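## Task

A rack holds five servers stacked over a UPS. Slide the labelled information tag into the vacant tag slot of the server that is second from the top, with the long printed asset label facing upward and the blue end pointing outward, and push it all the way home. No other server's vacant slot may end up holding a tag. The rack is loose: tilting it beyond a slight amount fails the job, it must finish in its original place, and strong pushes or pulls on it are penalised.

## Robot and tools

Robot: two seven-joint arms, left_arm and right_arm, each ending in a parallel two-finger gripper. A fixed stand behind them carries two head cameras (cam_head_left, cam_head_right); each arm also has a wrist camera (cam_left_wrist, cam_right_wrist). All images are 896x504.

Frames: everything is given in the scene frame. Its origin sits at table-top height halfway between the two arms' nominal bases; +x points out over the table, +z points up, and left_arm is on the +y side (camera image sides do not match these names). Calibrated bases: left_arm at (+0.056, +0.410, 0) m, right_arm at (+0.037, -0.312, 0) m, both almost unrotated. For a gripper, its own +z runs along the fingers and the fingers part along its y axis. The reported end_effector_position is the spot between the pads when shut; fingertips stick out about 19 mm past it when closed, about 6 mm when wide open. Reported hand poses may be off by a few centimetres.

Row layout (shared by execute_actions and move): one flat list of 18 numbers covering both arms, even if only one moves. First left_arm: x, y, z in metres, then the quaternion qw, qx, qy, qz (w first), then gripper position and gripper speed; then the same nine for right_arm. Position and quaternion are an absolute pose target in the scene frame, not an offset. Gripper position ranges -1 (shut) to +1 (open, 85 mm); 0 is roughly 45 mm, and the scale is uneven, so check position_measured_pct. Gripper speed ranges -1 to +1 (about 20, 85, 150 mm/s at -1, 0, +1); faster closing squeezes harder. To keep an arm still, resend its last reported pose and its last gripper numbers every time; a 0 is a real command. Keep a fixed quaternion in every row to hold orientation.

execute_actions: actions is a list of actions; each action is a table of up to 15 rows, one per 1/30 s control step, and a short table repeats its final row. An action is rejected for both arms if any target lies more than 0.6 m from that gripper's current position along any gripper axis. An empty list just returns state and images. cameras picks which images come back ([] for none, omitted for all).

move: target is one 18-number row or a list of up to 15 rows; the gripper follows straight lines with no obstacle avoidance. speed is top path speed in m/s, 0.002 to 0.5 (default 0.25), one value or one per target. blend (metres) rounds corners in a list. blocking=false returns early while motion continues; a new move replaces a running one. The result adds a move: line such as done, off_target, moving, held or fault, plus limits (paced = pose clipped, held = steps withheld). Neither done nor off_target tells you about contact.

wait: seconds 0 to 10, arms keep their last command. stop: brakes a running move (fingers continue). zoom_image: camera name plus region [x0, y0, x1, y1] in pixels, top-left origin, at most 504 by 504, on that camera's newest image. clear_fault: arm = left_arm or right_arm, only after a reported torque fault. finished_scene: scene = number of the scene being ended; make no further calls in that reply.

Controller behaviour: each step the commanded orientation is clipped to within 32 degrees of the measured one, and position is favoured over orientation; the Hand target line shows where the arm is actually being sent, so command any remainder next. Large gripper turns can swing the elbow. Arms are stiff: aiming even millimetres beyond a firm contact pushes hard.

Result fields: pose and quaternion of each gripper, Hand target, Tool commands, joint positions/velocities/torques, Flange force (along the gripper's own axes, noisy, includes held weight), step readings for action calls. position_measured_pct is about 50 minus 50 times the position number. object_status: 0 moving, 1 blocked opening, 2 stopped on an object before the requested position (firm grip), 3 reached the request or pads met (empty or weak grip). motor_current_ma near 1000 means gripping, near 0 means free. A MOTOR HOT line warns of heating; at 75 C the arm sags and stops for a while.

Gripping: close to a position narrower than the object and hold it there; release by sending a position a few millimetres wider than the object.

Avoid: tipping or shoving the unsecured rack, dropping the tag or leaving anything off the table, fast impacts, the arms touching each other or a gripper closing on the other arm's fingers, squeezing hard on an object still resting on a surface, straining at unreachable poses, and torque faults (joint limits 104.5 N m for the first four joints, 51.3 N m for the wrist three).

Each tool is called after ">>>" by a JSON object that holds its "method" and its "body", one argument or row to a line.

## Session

>>> {"method": "execute_actions", "body": {
  "actions": []
}}

>>> {"method": "zoom_image", "body": {
  "camera": "cam_head_left",
  "region": [320, 140, 540, 280]
}}

>>> {"method": "zoom_image", "body": {
  "camera": "cam_head_left",
  "region": [340, 250, 640, 420]
}}

Scene clock: 0.00 s.
left_arm: end_effector_position=(+0.0803, -0.0232, +0.3764) position_measured_pct=0.0 object_status=3 motor_current_ma=0 end_effector_quat_wxyz=(+0.045, +0.833, +0.277, +0.477) | right_arm: end_effector_position=(+0.6544, -0.0815, +0.2032) position_measured_pct=0.0 object_status=3 motor_current_ma=0 end_effector_quat_wxyz=(-0.552, +0.653, +0.150, +0.496)
Joint positions: left_arm=[1.93 0.608 0.077 1.241 -0.838 1.923 1.036] | right_arm=[0.247 1.134 -0.322 1.726 -1.912 1.293 0.784]
Joint velocities: within noise
Joint torques (N m): no reading
Motor temperatures (°C): left_arm=[29 29 29 31 39 34 46] | right_arm=[33 30 26 26 35 44 47]
Flange force (N): no reading
Hand target: left_arm +0.0803, -0.0232, +0.3764; +0.045, +0.833, +0.277, +0.477 | right_arm +0.6544, -0.0815, +0.2032; -0.552, +0.653, +0.150, +0.496
Tool commands: left_gripper/position=+1.0 left_gripper/speed=+1.0 right_gripper/position=+1.0 right_gripper/speed=+1.0
camera_calibration:
cam_left_wrist: T_world_to_cam=[[0.429931, -0.833912, 0.346049, -0.180315], [-0.386284, -0.516325, -0.764325, 0.362965], [0.816054, 0.194934, -0.544111, 0.290634], [0, 0, 0, 1]] pos_world=[-0.0194422, -0.0196133, 0.497958]
cam_right_wrist: T_world_to_cam=[[0.744321, -0.316303, -0.588165, -0.390388], [-0.492136, 0.335549, -0.803249, 0.567098], [0.451429, 0.887332, 0.0940919, -0.0924295], [0, 0, 0, 1]] pos_world=[0.611389, -0.231755, 0.234605]

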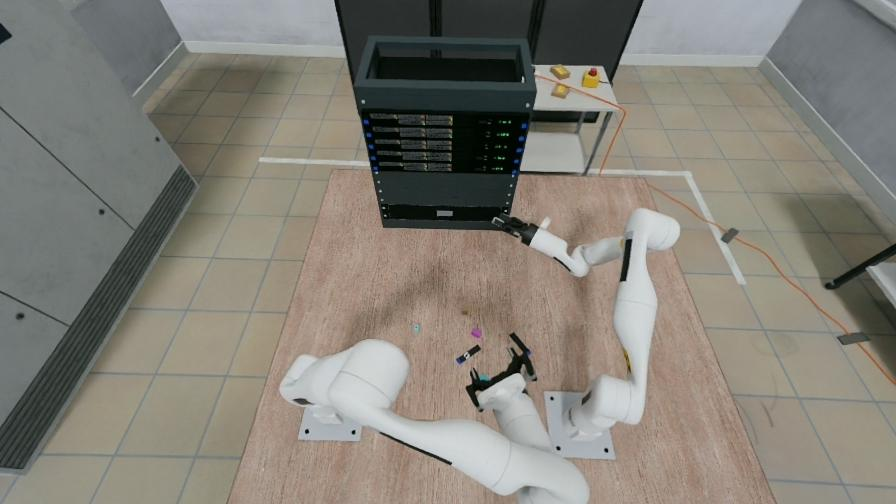

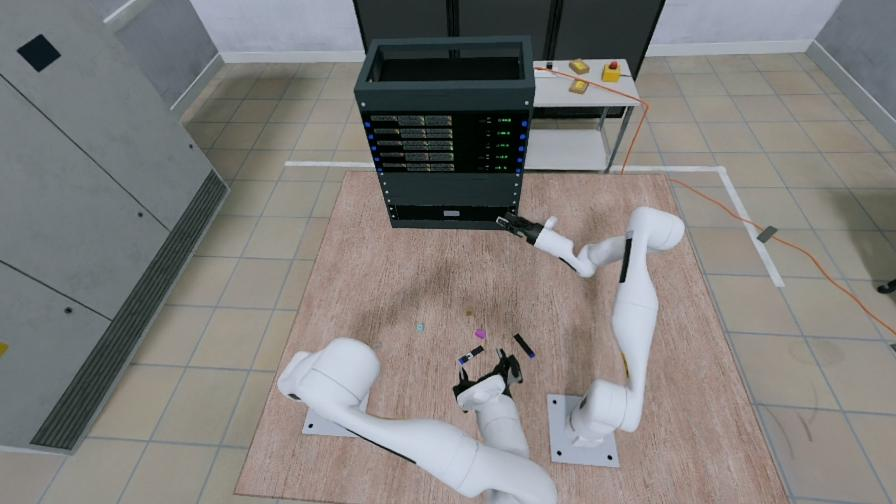

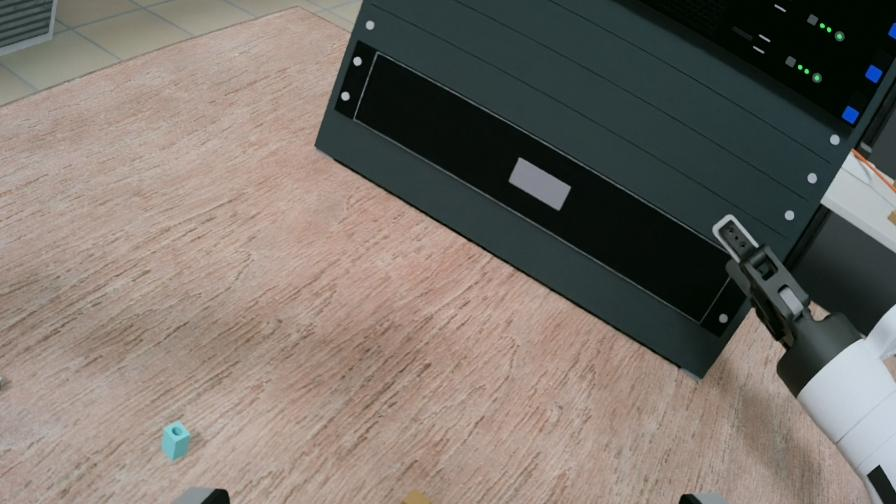

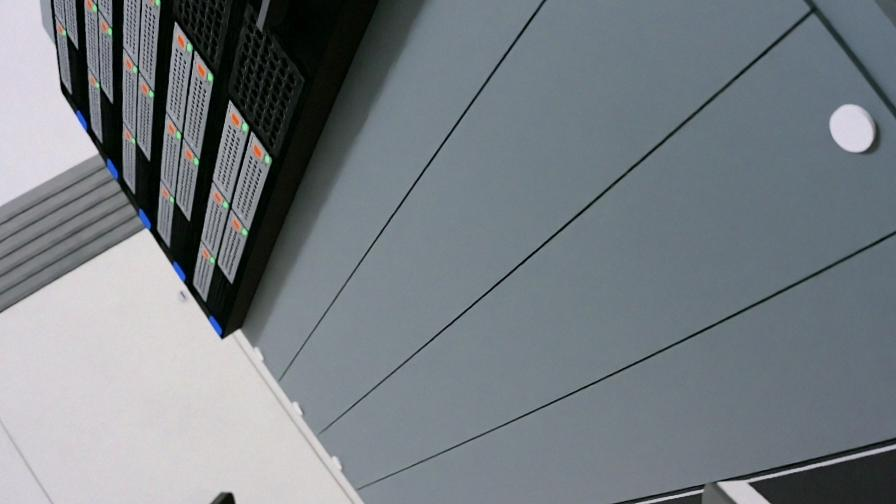

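Scaled by 2.291.

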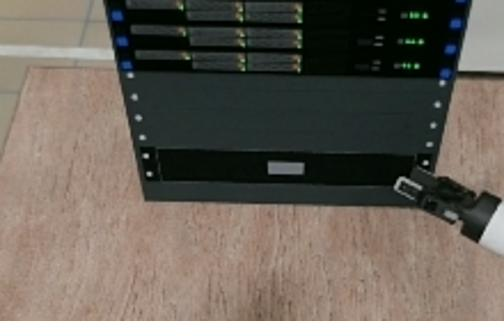

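Scaled by 1.680.

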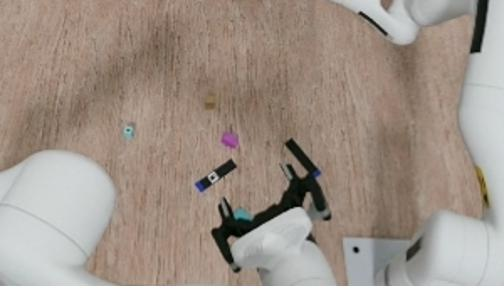

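>>> {"method": "zoom_image", "body": {
  "camera": "cam_head_right",
  "region": [440, 105, 540, 180]
}}

>>> {"method": "zoom_image", "body": {
  "camera": "cam_left_wrist",
  "region": [600, 0, 896, 140]
}}

Scaled by 5.040.

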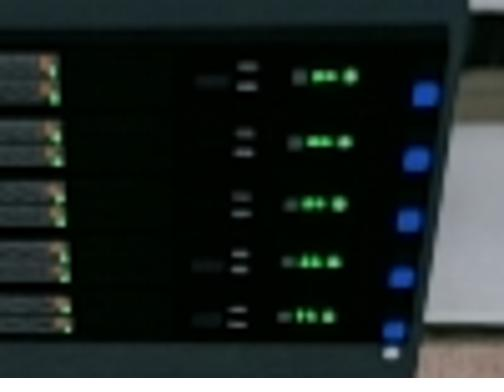

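Scaled by 1.703 from the camera's 896x504 image, which has a finer 1280x720 frame.

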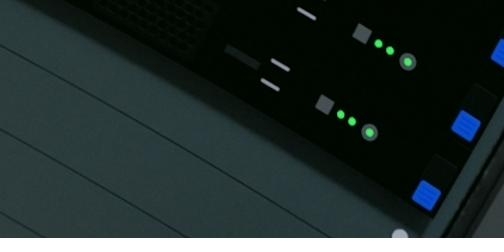

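>>> {"method": "move", "body": {
  "target": [
    [0.25,0.10,0.37,0,1,0,0,1,0,0.6544,-0.0815,0.2032,-0.552,0.653,0.150,0.496,1,1]
  ],
  "speed": 0.15
}}

Scene clock: 43.43 s.
left_arm: end_effector_position=(+0.2500, +0.1000, +0.3700) position_measured_pct=0.0 object_status=3 motor_current_ma=0 end_effector_quat_wxyz=(+0.000, +1.000, +0.000, +0.000) | right_arm: end_effector_position=(+0.6544, -0.0815, +0.2032) position_measured_pct=0.0 object_status=3 motor_current_ma=0 end_effector_quat_wxyz=(-0.552, +0.653, +0.150, +0.496)
Joint positions: left_arm=[1.055 0.125 -0.122 1.513 0.015 1.505 -0.646] | right_arm=[0.248 1.134 -0.322 1.725 -1.91 1.294 0.782]
Joint velocities: within noise
Joint torques (N m): left_arm=[1.09 -12.08 1.14 -10.16 0.08 -0.03 -0.1] | right_arm=[-0.42 -22.16 -4.01 -3.88 -0.3 3.18 0.13]
Motor temperatures (°C): left_arm=[29 30 29 31 39 34 46] | right_arm=[33 31 26 26 35 44 47]
Flange force (N): left_arm=[1.6 -3.1 3.0] | right_arm=[-0.8 0.1 0.3]
Hand target: left_arm +0.2500, +0.1000, +0.3700; +0.000, +1.000, +0.000, +0.000 | right_arm +0.6544, -0.0815, +0.2032; -0.552, +0.653, +0.150, +0.496
Off the commanded pose: left_arm 0.000 m, 0 deg | right_arm 0.000 m, 0 deg.
move: done
camera_calibration:
cam_left_wrist: T_world_to_cam=[[0.0141633, -0.999869, -0.00788716, 0.103106], [-0.999898, -0.0141783, 0.00184979, 0.306949], [-0.00196137, 0.00786015, -0.999967, 0.516446], [0, 0, 0, 1]] pos_world=[0.30647, 0.103385, 0.516674]
cam_right_wrist: T_world_to_cam=[[0.744857, -0.315021, -0.588175, -0.390523], [-0.492442, 0.335258, -0.803183, 0.567285], [0.45021, 0.887899, 0.0945892, -0.0916286], [0, 0, 0, 1]] pos_world=[0.611491, -0.231853, 0.234604]

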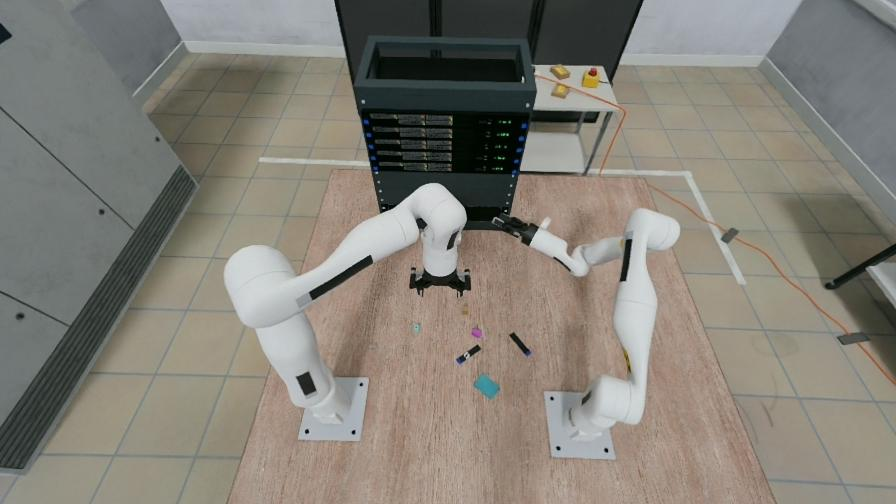

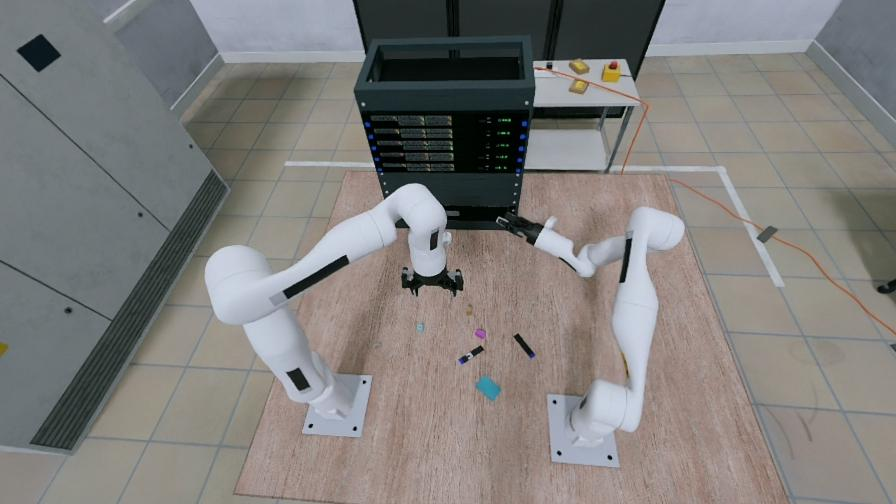

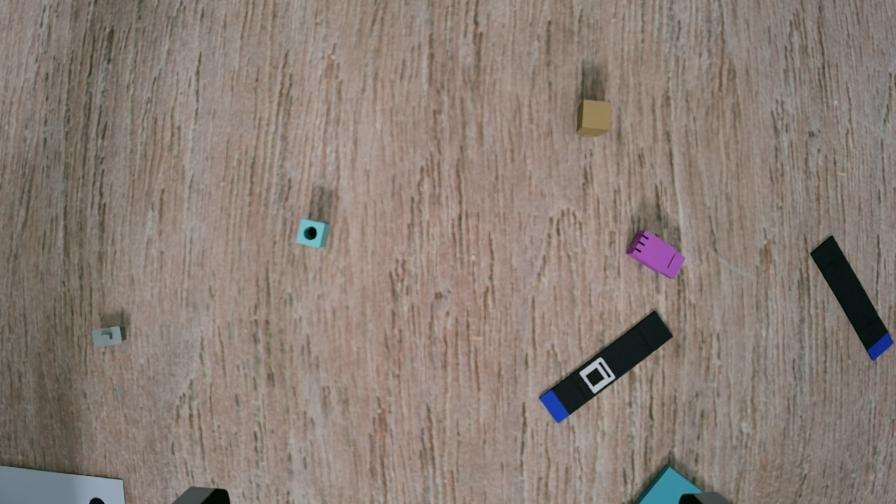

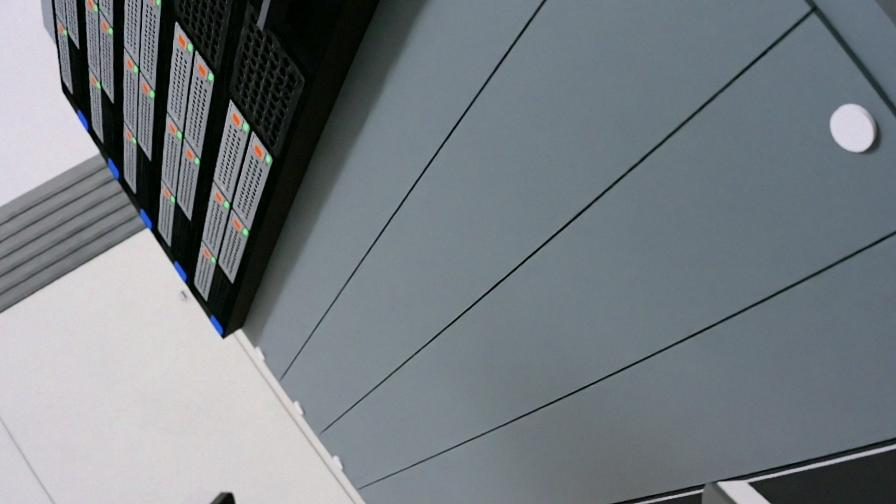

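>>> {"method": "move", "body": {
  "target": [
    [0.2425,0.0018,0.15,0,0.898,-0.440,0,-0.3,0,0.6544,-0.0815,0.2032,-0.552,0.653,0.150,0.496,1,1]
  ],
  "speed": 0.15,
  "cameras": ["cam_left_wrist","cam_head_left"]
}}

Scene clock: 130.30 s.
left_arm: end_effector_position=(+0.2425, +0.0018, +0.1500) position_measured_pct=64.9 object_status=3 motor_current_ma=0 end_effector_quat_wxyz=(+0.000, +0.898, -0.440, +0.000) | right_arm: end_effector_position=(+0.6544, -0.0815, +0.2032) position_measured_pct=0.0 object_status=3 motor_current_ma=0 end_effector_quat_wxyz=(-0.552, +0.653, +0.150, +0.496)
Joint positions: left_arm=[1.055 0.496 0.056 1.74 -0.034 0.906 -1.364] | right_arm=[0.248 1.134 -0.322 1.725 -1.91 1.294 0.782]
Joint velocities: within noise
Joint torques (N m): left_arm=[1.1 -17.31 1.67 -8.17 0.07 -0.02 -0.13] | right_arm=[-0.41 -22.07 -4.05 -3.86 -0.25 3.18 0.11]
Motor temperatures (°C): left_arm=[29 30 29 31 39 34 46] | right_arm=[33 32 26 26 35 44 47]
Flange force (N): left_arm=[-2.2 -2.8 1.8] | right_arm=[-0.7 -0.1 0.4]
Hand target: left_arm +0.2425, +0.0018, +0.1500; +0.000, +0.898, -0.440, +0.000 | right_arm +0.6544, -0.0815, +0.2032; -0.552, +0.653, +0.150, +0.496
Off the commanded pose: left_arm 0.000 m, 0 deg | right_arm 0.000 m, 0 deg.
move: done
camera_calibration:
cam_left_wrist: T_world_to_cam=[[-0.781426, -0.623949, -0.00781742, 0.195551], [-0.623978, 0.78144, 0.00177716, 0.205988], [0.00499998, 0.00626662, -0.999968, 0.295521], [0, 0, 0, 1]] pos_world=[0.279863, -0.0408051, 0.296674]
Images, in order (width x height): cam_head_left 896x504, cam_left_wrist 896x504.

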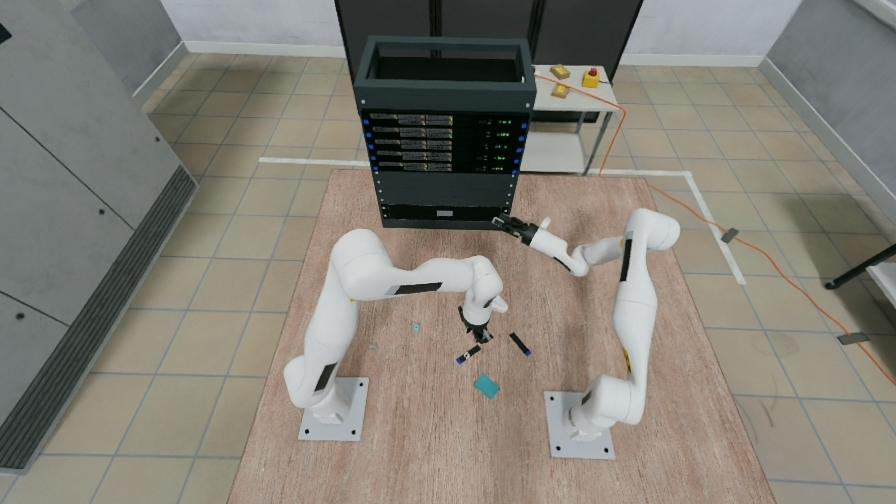

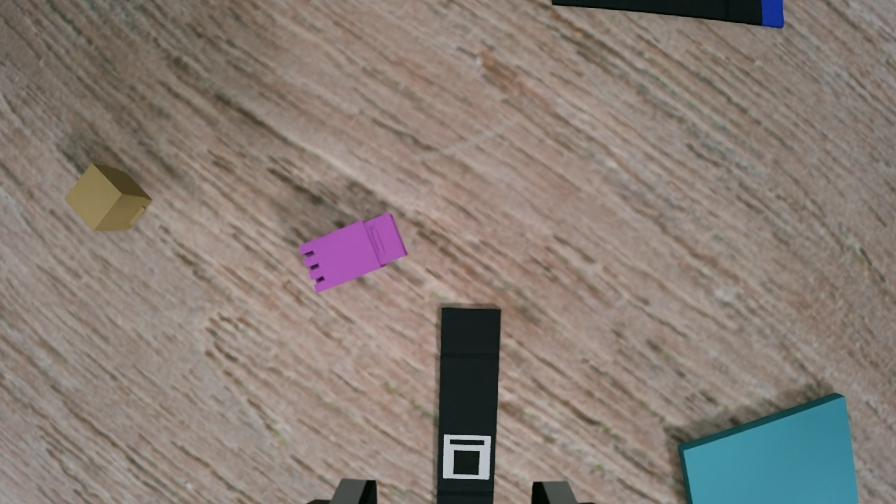

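>>> {"method": "move", "body": {
  "target": [
    [0.2413,-0.0030,0.05,0,0.8946,-0.4470,0,-0.3,0,0.6544,-0.0815,0.2032,-0.552,0.653,0.150,0.496,1,1]
  ],
  "speed": 0.1,
  "cameras": ["cam_left_wrist"]
}}

Scene clock: 149.97 s.
left_arm: end_effector_position=(+0.2413, -0.0030, +0.0500) position_measured_pct=64.9 object_status=3 motor_current_ma=0 end_effector_quat_wxyz=(+0.000, +0.895, -0.447, +0.000) | right_arm: end_effector_position=(+0.6544, -0.0815, +0.2032) position_measured_pct=0.0 object_status=3 motor_current_ma=0 end_effector_quat_wxyz=(-0.552, +0.653, +0.150, +0.496)
Joint positions: left_arm=[1.071 0.677 0.046 1.824 -0.048 0.642 -1.361] | right_arm=[0.248 1.134 -0.322 1.725 -1.91 1.294 0.782]
Joint velocities: within noise
Joint torques (N m): left_arm=[1.09 -18.7 1.73 -6.4 0.1 -0.05 -0.12] | right_arm=[-0.37 -22.13 -4.06 -3.84 -0.24 3.2 0.08]
Motor temperatures (°C): left_arm=[29 30 29 31 39 34 46] | right_arm=[33 32 26 26 35 44 47]
Flange force (N): left_arm=[-2.3 -2.7 1.2] | right_arm=[-0.9 0.0 0.5]
Hand target: left_arm +0.2413, -0.0030, +0.0500; +0.000, +0.895, -0.447, +0.000 | right_arm +0.6544, -0.0815, +0.2032; -0.552, +0.653, +0.150, +0.496
Off the commanded pose: left_arm 0.000 m, 0 deg | right_arm 0.000 m, 0 deg.
move: done
camera_calibration:
cam_left_wrist: T_world_to_cam=[[-0.791066, -0.61168, -0.00786994, 0.19323], [-0.611709, 0.791081, 0.00178549, 0.206201], [0.00513361, 0.00622656, -0.999967, 0.195528], [0, 0, 0, 1]] pos_world=[0.277989, -0.0461437, 0.196674]
Images, in order (width x height): cam_left_wrist 896x504.

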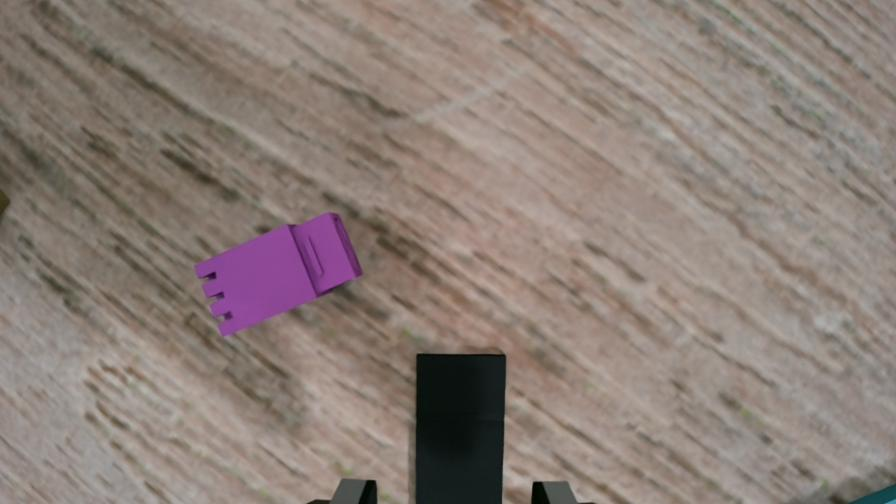

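>>> {"method": "move", "body": {
  "target": [
    [0.2410,-0.0032,0.024,0,0.8946,-0.4470,0,-0.3,0,0.6544,-0.0815,0.2032,-0.552,0.653,0.150,0.496,1,1],
    [0.2410,-0.0032,0.0207,0,0.8946,-0.4470,0,-0.3,0,0.6544,-0.0815,0.2032,-0.552,0.653,0.150,0.496,1,1]
  ],
  "speed": [0.04,0.01],
  "cameras": ["cam_left_wrist"]
}}

Scene clock: 162.33 s.
left_arm: end_effector_position=(+0.2410, -0.0032, +0.0207) position_measured_pct=64.9 object_status=3 motor_current_ma=0 end_effector_quat_wxyz=(+0.000, +0.895, -0.447, +0.000) | right_arm: end_effector_position=(+0.6544, -0.0815, +0.2032) position_measured_pct=0.0 object_status=3 motor_current_ma=0 end_effector_quat_wxyz=(-0.552, +0.653, +0.150, +0.496)
Joint positions: left_arm=[1.075 0.736 0.041 1.838 -0.051 0.568 -1.358] | right_arm=[0.248 1.134 -0.322 1.725 -1.91 1.294 0.782]
Joint velocities: within noise
Joint torques (N m): left_arm=[1.09 -19.08 1.74 -5.86 0.07 -0.03 -0.12] | right_arm=[-0.45 -22.1 -3.99 -3.82 -0.3 3.16 0.11]
Motor temperatures (°C): left_arm=[29 30 29 31 39 34 46] | right_arm=[33 32 26 26 35 44 47]
Flange force (N): left_arm=[-2.5 -2.7 1.1] | right_arm=[-0.7 0.1 0.3]
Hand target: left_arm +0.2410, -0.0032, +0.0207; +0.000, +0.895, -0.447, +0.000 | right_arm +0.6544, -0.0815, +0.2032; -0.552, +0.653, +0.150, +0.496
Off the commanded pose: left_arm 0.000 m, 0 deg | right_arm 0.000 m, 0 deg.
move: done
camera_calibration:
cam_left_wrist: T_world_to_cam=[[-0.791066, -0.61168, -0.00786994, 0.19264], [-0.611709, 0.791081, 0.00178549, 0.206228], [0.00513361, 0.00622656, -0.999967, 0.166232], [0, 0, 0, 1]] pos_world=[0.277689, -0.0463437, 0.167374]
Images, in order (width x height): cam_left_wrist 896x504.

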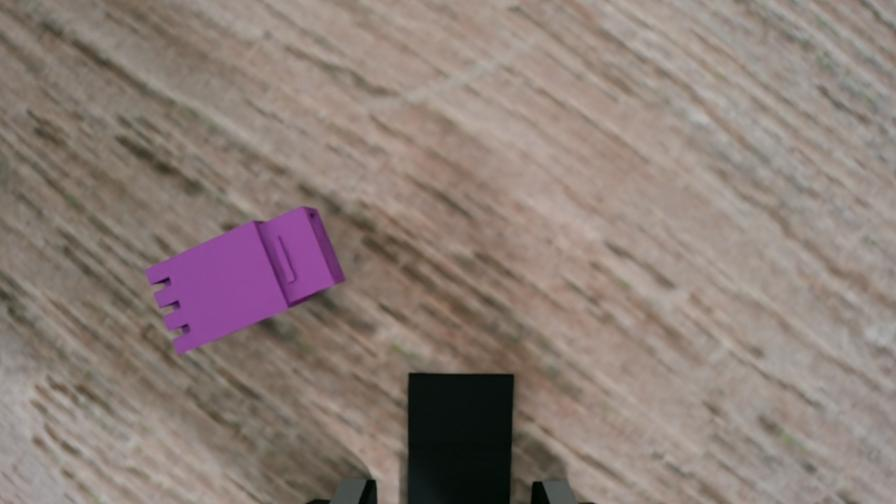

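>>> {"method": "move", "body": {
  "target": [
    [0.2406,-0.0035,0.0207,0,0.8946,-0.4470,0,-0.3,0,0.6544,-0.0815,0.2032,-0.552,0.653,0.150,0.496,1,1],
    [0.2406,-0.0035,0.0207,0,0.8946,-0.4470,0,-0.52,-1,0.6544,-0.0815,0.2032,-0.552,0.653,0.150,0.496,1,1]
  ],
  "speed": 0.01,
  "cameras": ["cam_left_wrist"]
}}

>>> {"method": "move", "body": {
  "target": [
    [0.2406,-0.0035,0.0207,0,0.8946,-0.4470,0,-0.57,-1,0.6544,-0.0815,0.2032,-0.552,0.653,0.150,0.496,1,1]
  ],
  "speed": 0.01,
  "cameras": []
}}

>>> {"method": "wait", "body": {
  "seconds": 1.4,
  "cameras": ["cam_left_wrist"]
}}

Scene clock: 173.40 s.
left_arm: end_effector_position=(+0.2406, -0.0036, +0.0208) position_measured_pct=75.8 object_status=0 motor_current_ma=30 end_effector_quat_wxyz=(+0.000, +0.895, -0.447, +0.000) | right_arm: end_effector_position=(+0.6544, -0.0815, +0.2032) position_measured_pct=0.0 object_status=3 motor_current_ma=0 end_effector_quat_wxyz=(-0.552, +0.653, +0.150, +0.496)
Joint positions: left_arm=[1.076 0.736 0.041 1.838 -0.051 0.569 -1.357] | right_arm=[0.248 1.134 -0.322 1.725 -1.91 1.294 0.782]
Joint velocities: within noise
Joint torques (N m): left_arm=[2.68 -9.09 3.26 -2.81 0.78 -0.49 -0.13] | right_arm=[-0.44 -22.12 -4.02 -3.89 -0.29 3.19 0.08]
Motor temperatures (°C): left_arm=[29 30 29 31 39 34 46] | right_arm=[33 33 26 26 35 44 47]
Flange force (N): left_arm=[-3.4 -6.5 -21.8] | right_arm=[-0.9 -0.1 0.2]
Hand target: left_arm +0.2406, -0.0035, +0.0207; +0.000, +0.895, -0.447, +0.000 | right_arm +0.6544, -0.0815, +0.2032; -0.552, +0.653, +0.150, +0.496
Off the commanded pose: left_arm 0.000 m, 0 deg | right_arm 0.000 m, 0 deg.
move: done
camera_calibration:
cam_left_wrist: T_world_to_cam=[[-0.791017, -0.611744, -0.00782724, 0.192117], [-0.611771, 0.791033, 0.00156543, 0.206272], [0.00523396, 0.00602676, -0.999968, 0.166299], [0, 0, 0, 1]] pos_world=[0.277289, -0.0466435, 0.167474]
Images, in order (width x height): cam_left_wrist 896x504.

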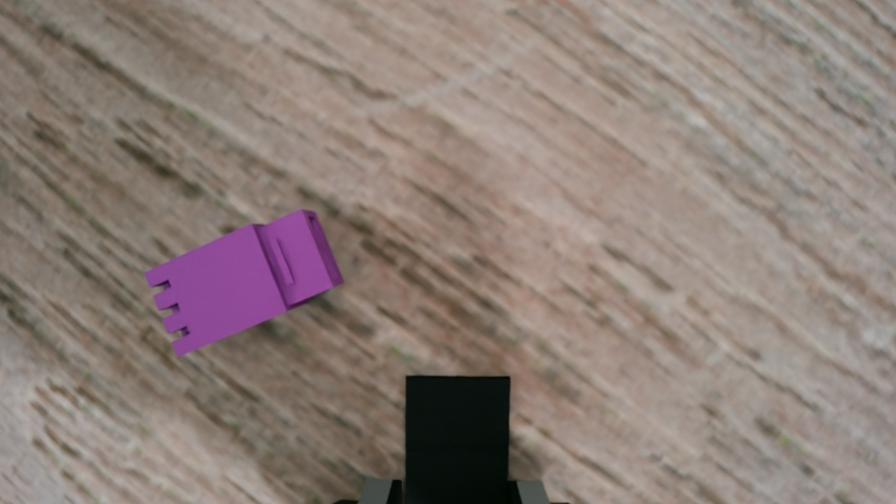

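Scene clock: 174.13 s.
left_arm: end_effector_position=(+0.2406, -0.0035, +0.0207) position_measured_pct=77.9 object_status=0 motor_current_ma=580 end_effector_quat_wxyz=(+0.000, +0.895, -0.447, +0.000) | right_arm: end_effector_position=(+0.6544, -0.0815, +0.2032) position_measured_pct=0.0 object_status=3 motor_current_ma=0 end_effector_quat_wxyz=(-0.552, +0.653, +0.150, +0.496)
Joint positions: left_arm=[1.076 0.736 0.041 1.838 -0.051 0.569 -1.357] | right_arm=[0.248 1.134 -0.322 1.725 -1.91 1.294 0.782]
Joint velocities: within noise
Joint torques (N m): left_arm=[2.6 -5.4 3.1 -2.22 0.76 -0.99 -0.14] | right_arm=[-0.36 -22.09 -4.02 -3.9 -0.29 3.2 0.12]
Motor temperatures (°C): left_arm=[29 30 29 31 39 34 46] | right_arm=[33 33 26 26 35 44 47]
Flange force (N): left_arm=[-5.1 -6.7 -30.9] | right_arm=[-0.7 -0.1 0.4]
Hand target: left_arm +0.2406, -0.0035, +0.0207; +0.000, +0.895, -0.447, +0.000 | right_arm +0.6544, -0.0815, +0.2032; -0.552, +0.653, +0.150, +0.496
Off the commanded pose: left_arm 0.000 m, 0 deg | right_arm 0.000 m, 0 deg.
move: done
No camera images: "cameras" was empty.

Scene clock: 175.53 s.
left_arm: end_effector_position=(+0.2406, -0.0035, +0.0207) position_measured_pct=78.4 object_status=3 motor_current_ma=640 end_effector_quat_wxyz=(+0.000, +0.895, -0.447, +0.000) | right_arm: end_effector_position=(+0.6544, -0.0815, +0.2032) position_measured_pct=0.0 object_status=3 motor_current_ma=0 end_effector_quat_wxyz=(-0.552, +0.653, +0.150, +0.496)
Joint positions: left_arm=[1.076 0.736 0.041 1.838 -0.051 0.569 -1.357] | right_arm=[0.248 1.134 -0.322 1.725 -1.91 1.294 0.782]
Joint velocities: within noise
Joint torques (N m): left_arm=[2.64 -5.12 3.13 -2.13 0.76 -0.97 -0.12] | right_arm=[-0.41 -22.05 -4 -3.92 -0.29 3.19 0.08]
Motor temperatures (°C): left_arm=[29 30 29 31 39 34 46] | right_arm=[33 33 26 26 35 44 47]
Flange force (N): left_arm=[-5.2 -6.8 -31.4] | right_arm=[-0.8 -0.3 0.2]
Hand target: left_arm +0.2406, -0.0035, +0.0207; +0.000, +0.895, -0.447, +0.000 | right_arm +0.6544, -0.0815, +0.2032; -0.552, +0.653, +0.150, +0.496
Tool commands: left_gripper/position=-0.57 left_gripper/speed=-1.0 right_gripper/position=+1.0 right_gripper/speed=+1.0
Off the commanded pose: left_arm 0.000 m, 0 deg | right_arm 0.000 m, 0 deg.
wait: 1.40 s; at rest by 0.17 s
camera_calibration:
cam_left_wrist: T_world_to_cam=[[-0.791018, -0.611743, -0.00787048, 0.192124], [-0.611772, 0.791032, 0.00178482, 0.206235], [0.00513395, 0.00622676, -0.999967, 0.166236], [0, 0, 0, 1]] pos_world=[0.277289, -0.0466435, 0.167374]
Images, in order (width x height): cam_left_wrist 896x504.

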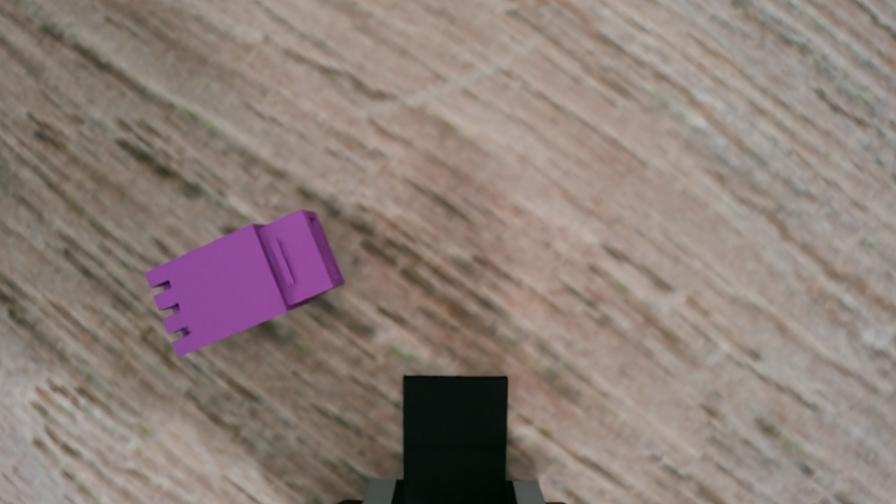

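>>> {"method": "move", "body": {
  "target": [
    [0.2406,-0.0035,0.06,0,0.8946,-0.4470,0,-0.57,-1,0.6444,-0.1015,0.2132,-0.552,0.653,0.150,0.496,1,0],
    [0.26,0.05,0.25,0,0.95,-0.312,0,-0.57,-1,0.48,-0.40,0.289,-0.012,0.857,0.513,0.051,-0.3,0]
  ],
  "speed": 0.15
}}

Scene clock: 199.00 s.
left_arm: end_effector_position=(+0.2600, +0.0500, +0.2500) position_measured_pct=78.4 object_status=3 motor_current_ma=640 end_effector_quat_wxyz=(+0.000, +0.950, -0.312, +0.000) | right_arm: end_effector_position=(+0.4800, -0.4000, +0.2890) position_measured_pct=64.9 object_status=0 motor_current_ma=0 end_effector_quat_wxyz=(-0.012, +0.857, +0.513, +0.051)
Joint positions: left_arm=[1.016 0.301 -0.018 1.68 0.006 1.161 -1.217] | right_arm=[-0.029 0.327 0.322 1.539 -0.203 1.245 -0.158]
Joint velocities: within noise
Joint torques (N m): left_arm=[1.14 -14.9 1.26 -9.39 0.1 -0.04 -0.12] | right_arm=[-0.37 -15.28 1.52 -8.74 -0.08 0.08 0.03]
Motor temperatures (°C): left_arm=[29 30 29 31 39 34 46] | right_arm=[33 33 26 26 35 44 47]
Flange force (N): left_arm=[-1.1 -3.3 2.3] | right_arm=[-0.2 1.5 1.1]
Hand target: left_arm +0.2600, +0.0500, +0.2500; +0.000, +0.950, -0.312, +0.000 | right_arm +0.4800, -0.4000, +0.2890; -0.012, +0.857, +0.513, +0.051
Off the commanded pose: left_arm 0.000 m, 0 deg | right_arm 0.000 m, 0 deg.
move: done
camera_calibration:
cam_left_wrist: T_world_to_cam=[[-0.581387, -0.813589, -0.00782846, 0.197509], [-0.813621, 0.581392, 0.0018368, 0.238301], [0.003057, 0.0074373, -0.999968, 0.395579], [0, 0, 0, 1]] pos_world=[0.307506, 0.0192029, 0.396674]
cam_right_wrist: T_world_to_cam=[[0.870771, -0.491671, 0.00419573, -0.612796], [-0.490104, -0.868617, -0.0728119, -0.0366952], [0.039444, 0.0613461, -0.997337, 0.443698], [0, 0, 0, 1]] pos_world=[0.498119, -0.360387, 0.442415]

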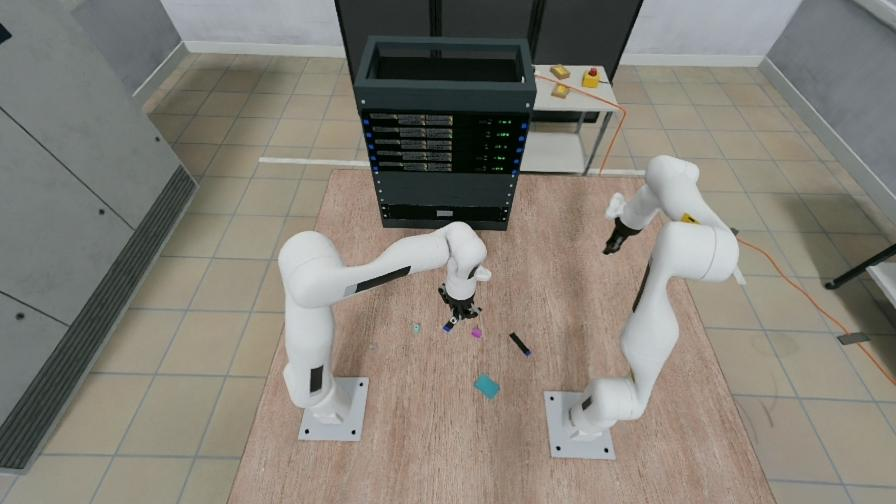

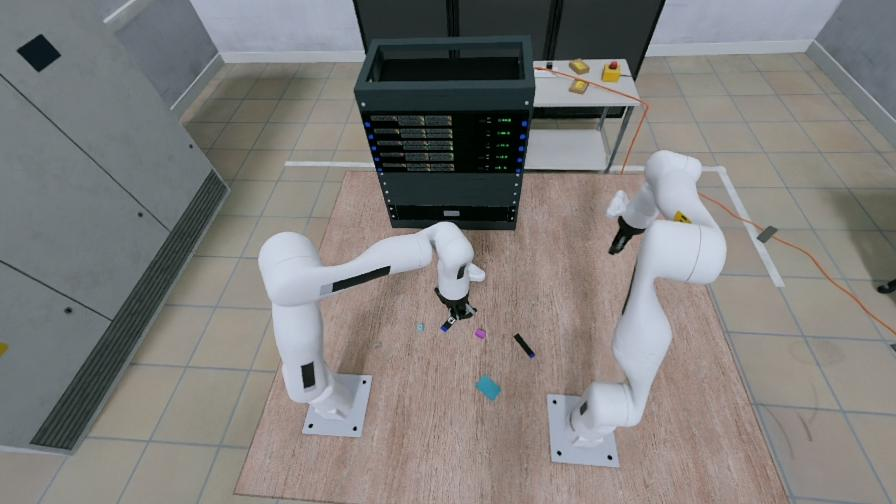

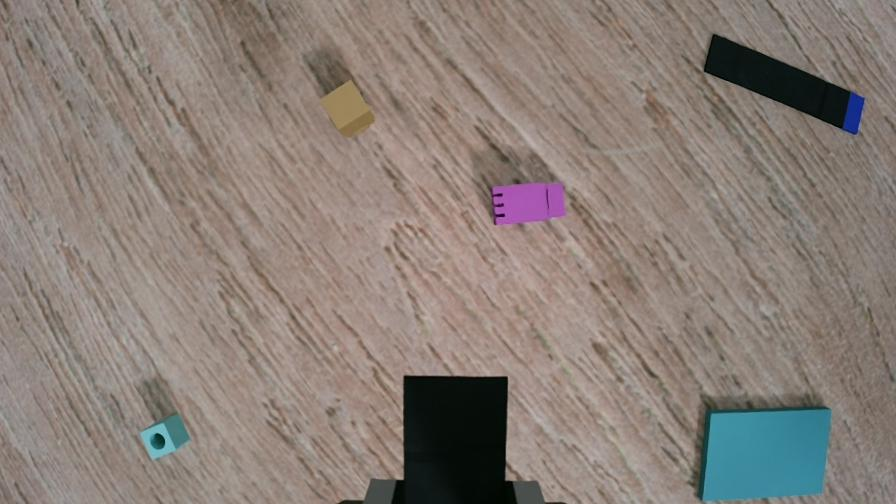

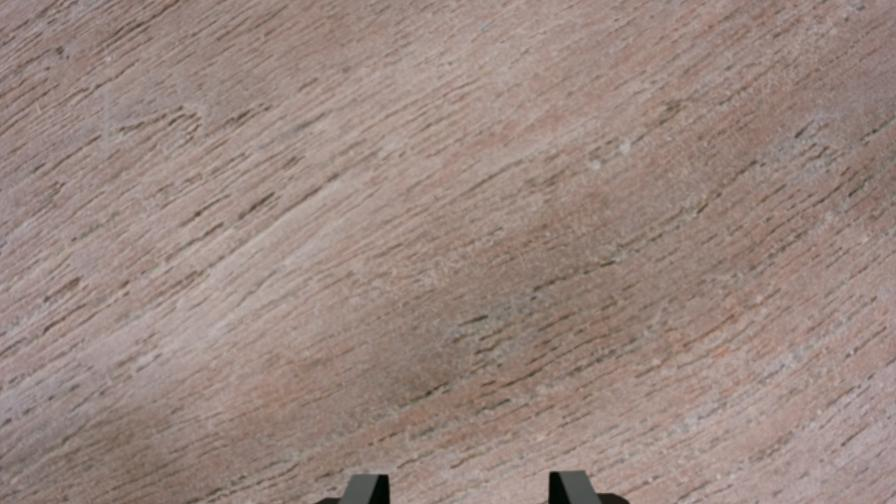

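>>> {"method": "move", "body": {
  "target": [
    [0.45,0.12,0.38,0,1,0,0,-0.57,-1,0.42,-0.30,0.32,0,1,0,0,-0.3,0],
    [0.55,0.05,0.42,0.7071,0.7071,0,0,-0.57,-1,0.50,-0.30,0.38,0,0.924,0,0.383,-0.3,0]
  ],
  "speed": 0.2,
  "cameras": []
}}

>>> {"method": "move", "body": {
  "target": [
    [0.55,0.05,0.42,0.7071,0.7071,0,0,-0.57,-1,0.53,-0.27,0.42,0,0.7071,0,0.7071,-0.3,0]
  ],
  "speed": 0.2
}}

Scene clock: 217.80 s.
left_arm: end_effector_position=(+0.5500, +0.0500, +0.4200) position_measured_pct=78.4 object_status=3 motor_current_ma=640 end_effector_quat_wxyz=(+0.707, +0.707, +0.000, +0.000) | right_arm: end_effector_position=(+0.5000, -0.3000, +0.3800) position_measured_pct=64.9 object_status=3 motor_current_ma=0 end_effector_quat_wxyz=(+0.000, +0.924, +0.000, +0.383)
Joint positions: left_arm=[0.005 0.649 0.082 1.618 1.572 1.492 -2.267] | right_arm=[-0.481 -0.15 0.283 2.041 0.37 0.494 -2.014]
Joint velocities: within noise
Joint torques (N m): left_arm=[1.07 -19.84 3.61 -8.19 2.32 1.87 -0.16] | right_arm=[-0.41 -7.29 0.06 -10.51 0.6 -1.72 0.05]
Motor temperatures (°C): left_arm=[29 30 29 31 39 34 46] | right_arm=[32 33 26 26 35 44 47]
Flange force (N): left_arm=[-2.5 -1.2 -2.7] | right_arm=[-0.7 -2.4 0.7]
Hand target: left_arm +0.5500, +0.0500, +0.4200; +0.707, +0.707, +0.000, +0.000 | right_arm +0.5000, -0.3000, +0.3800; +0.000, +0.924, +0.000, +0.383
Off the commanded pose: left_arm 0.000 m, 0 deg | right_arm 0.000 m, 0 deg.
move: done
No camera images: "cameras" was empty.

Scene clock: 220.93 s.
left_arm: end_effector_position=(+0.5500, +0.0500, +0.4200) position_measured_pct=78.4 object_status=3 motor_current_ma=640 end_effector_quat_wxyz=(+0.707, +0.707, +0.000, +0.000) | right_arm: end_effector_position=(+0.5300, -0.2700, +0.4200) position_measured_pct=64.9 object_status=3 motor_current_ma=0 end_effector_quat_wxyz=(+0.000, +0.707, +0.000, +0.707)
Joint positions: left_arm=[0.005 0.649 0.082 1.618 1.572 1.492 -2.267] | right_arm=[0.416 0.175 -0.857 2.553 -0.464 -1.198 -1.245]
Joint velocities: within noise
Joint torques (N m): left_arm=[1.09 -19.88 3.7 -8.18 2.35 1.89 -0.17] | right_arm=[-0.44 -8.9 -0.25 -6.82 1.11 -2.64 0.1]
Motor temperatures (°C): left_arm=[29 30 29 31 39 34 46] | right_arm=[32 33 26 26 35 44 47]
Flange force (N): left_arm=[-2.4 -1.3 -2.8] | right_arm=[-2.2 -0.7 -0.1]
Hand target: left_arm +0.5500, +0.0500, +0.4200; +0.707, +0.707, +0.000, +0.000 | right_arm +0.5300, -0.2700, +0.4200; +0.000, +0.707, +0.000, +0.707
Off the commanded pose: left_arm 0.000 m, 0 deg | right_arm 0.000 m, 0 deg.
move: done
camera_calibration:
cam_left_wrist: T_world_to_cam=[[0.0142648, -0.00778643, 0.999868, -0.423681], [-0.999897, 0.00175037, 0.0142788, 0.600214], [-0.00186132, -0.999968, -0.00776065, 0.20103], [0, 0, 0, 1]] pos_world=[0.60657, 0.196674, 0.416615]
cam_right_wrist: T_world_to_cam=[[0.025339, -0.999414, -0.0230188, -0.270508], [-0.027696, 0.0223155, -0.999367, 0.494864], [0.999295, 0.0259605, -0.0271143, -0.361404], [0, 0, 0, 1]] pos_world=[0.381709, -0.272011, 0.478525]

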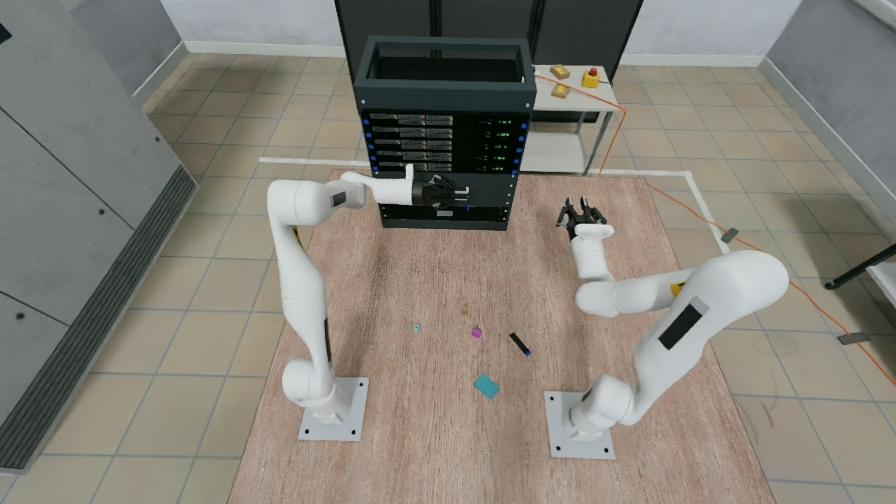

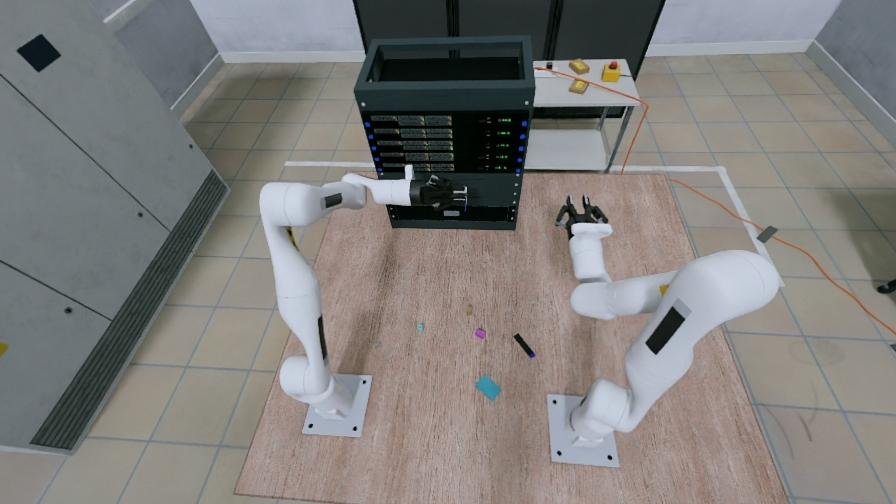

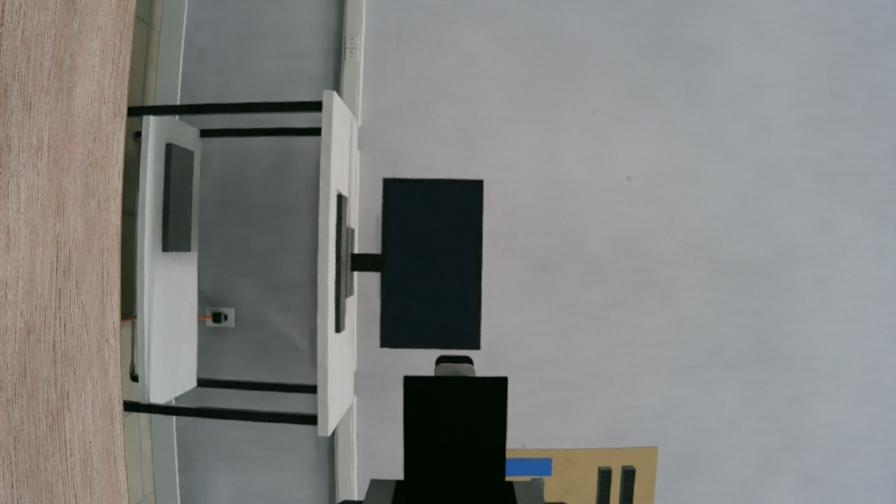

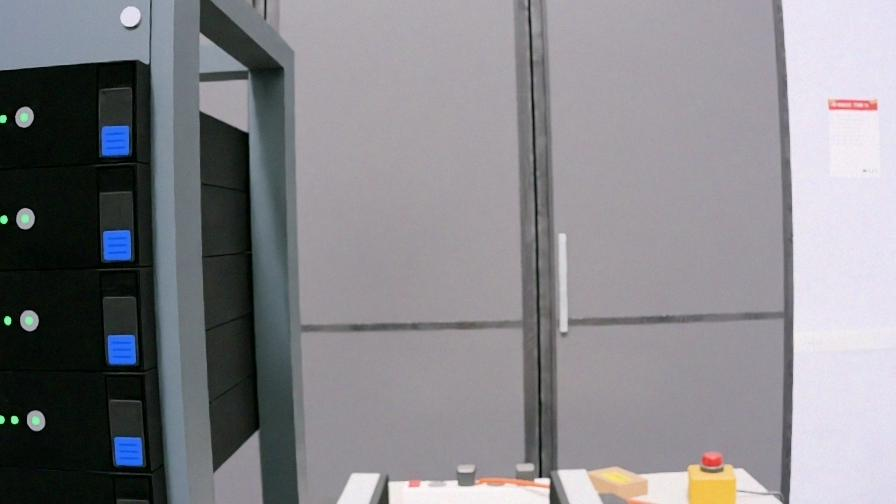

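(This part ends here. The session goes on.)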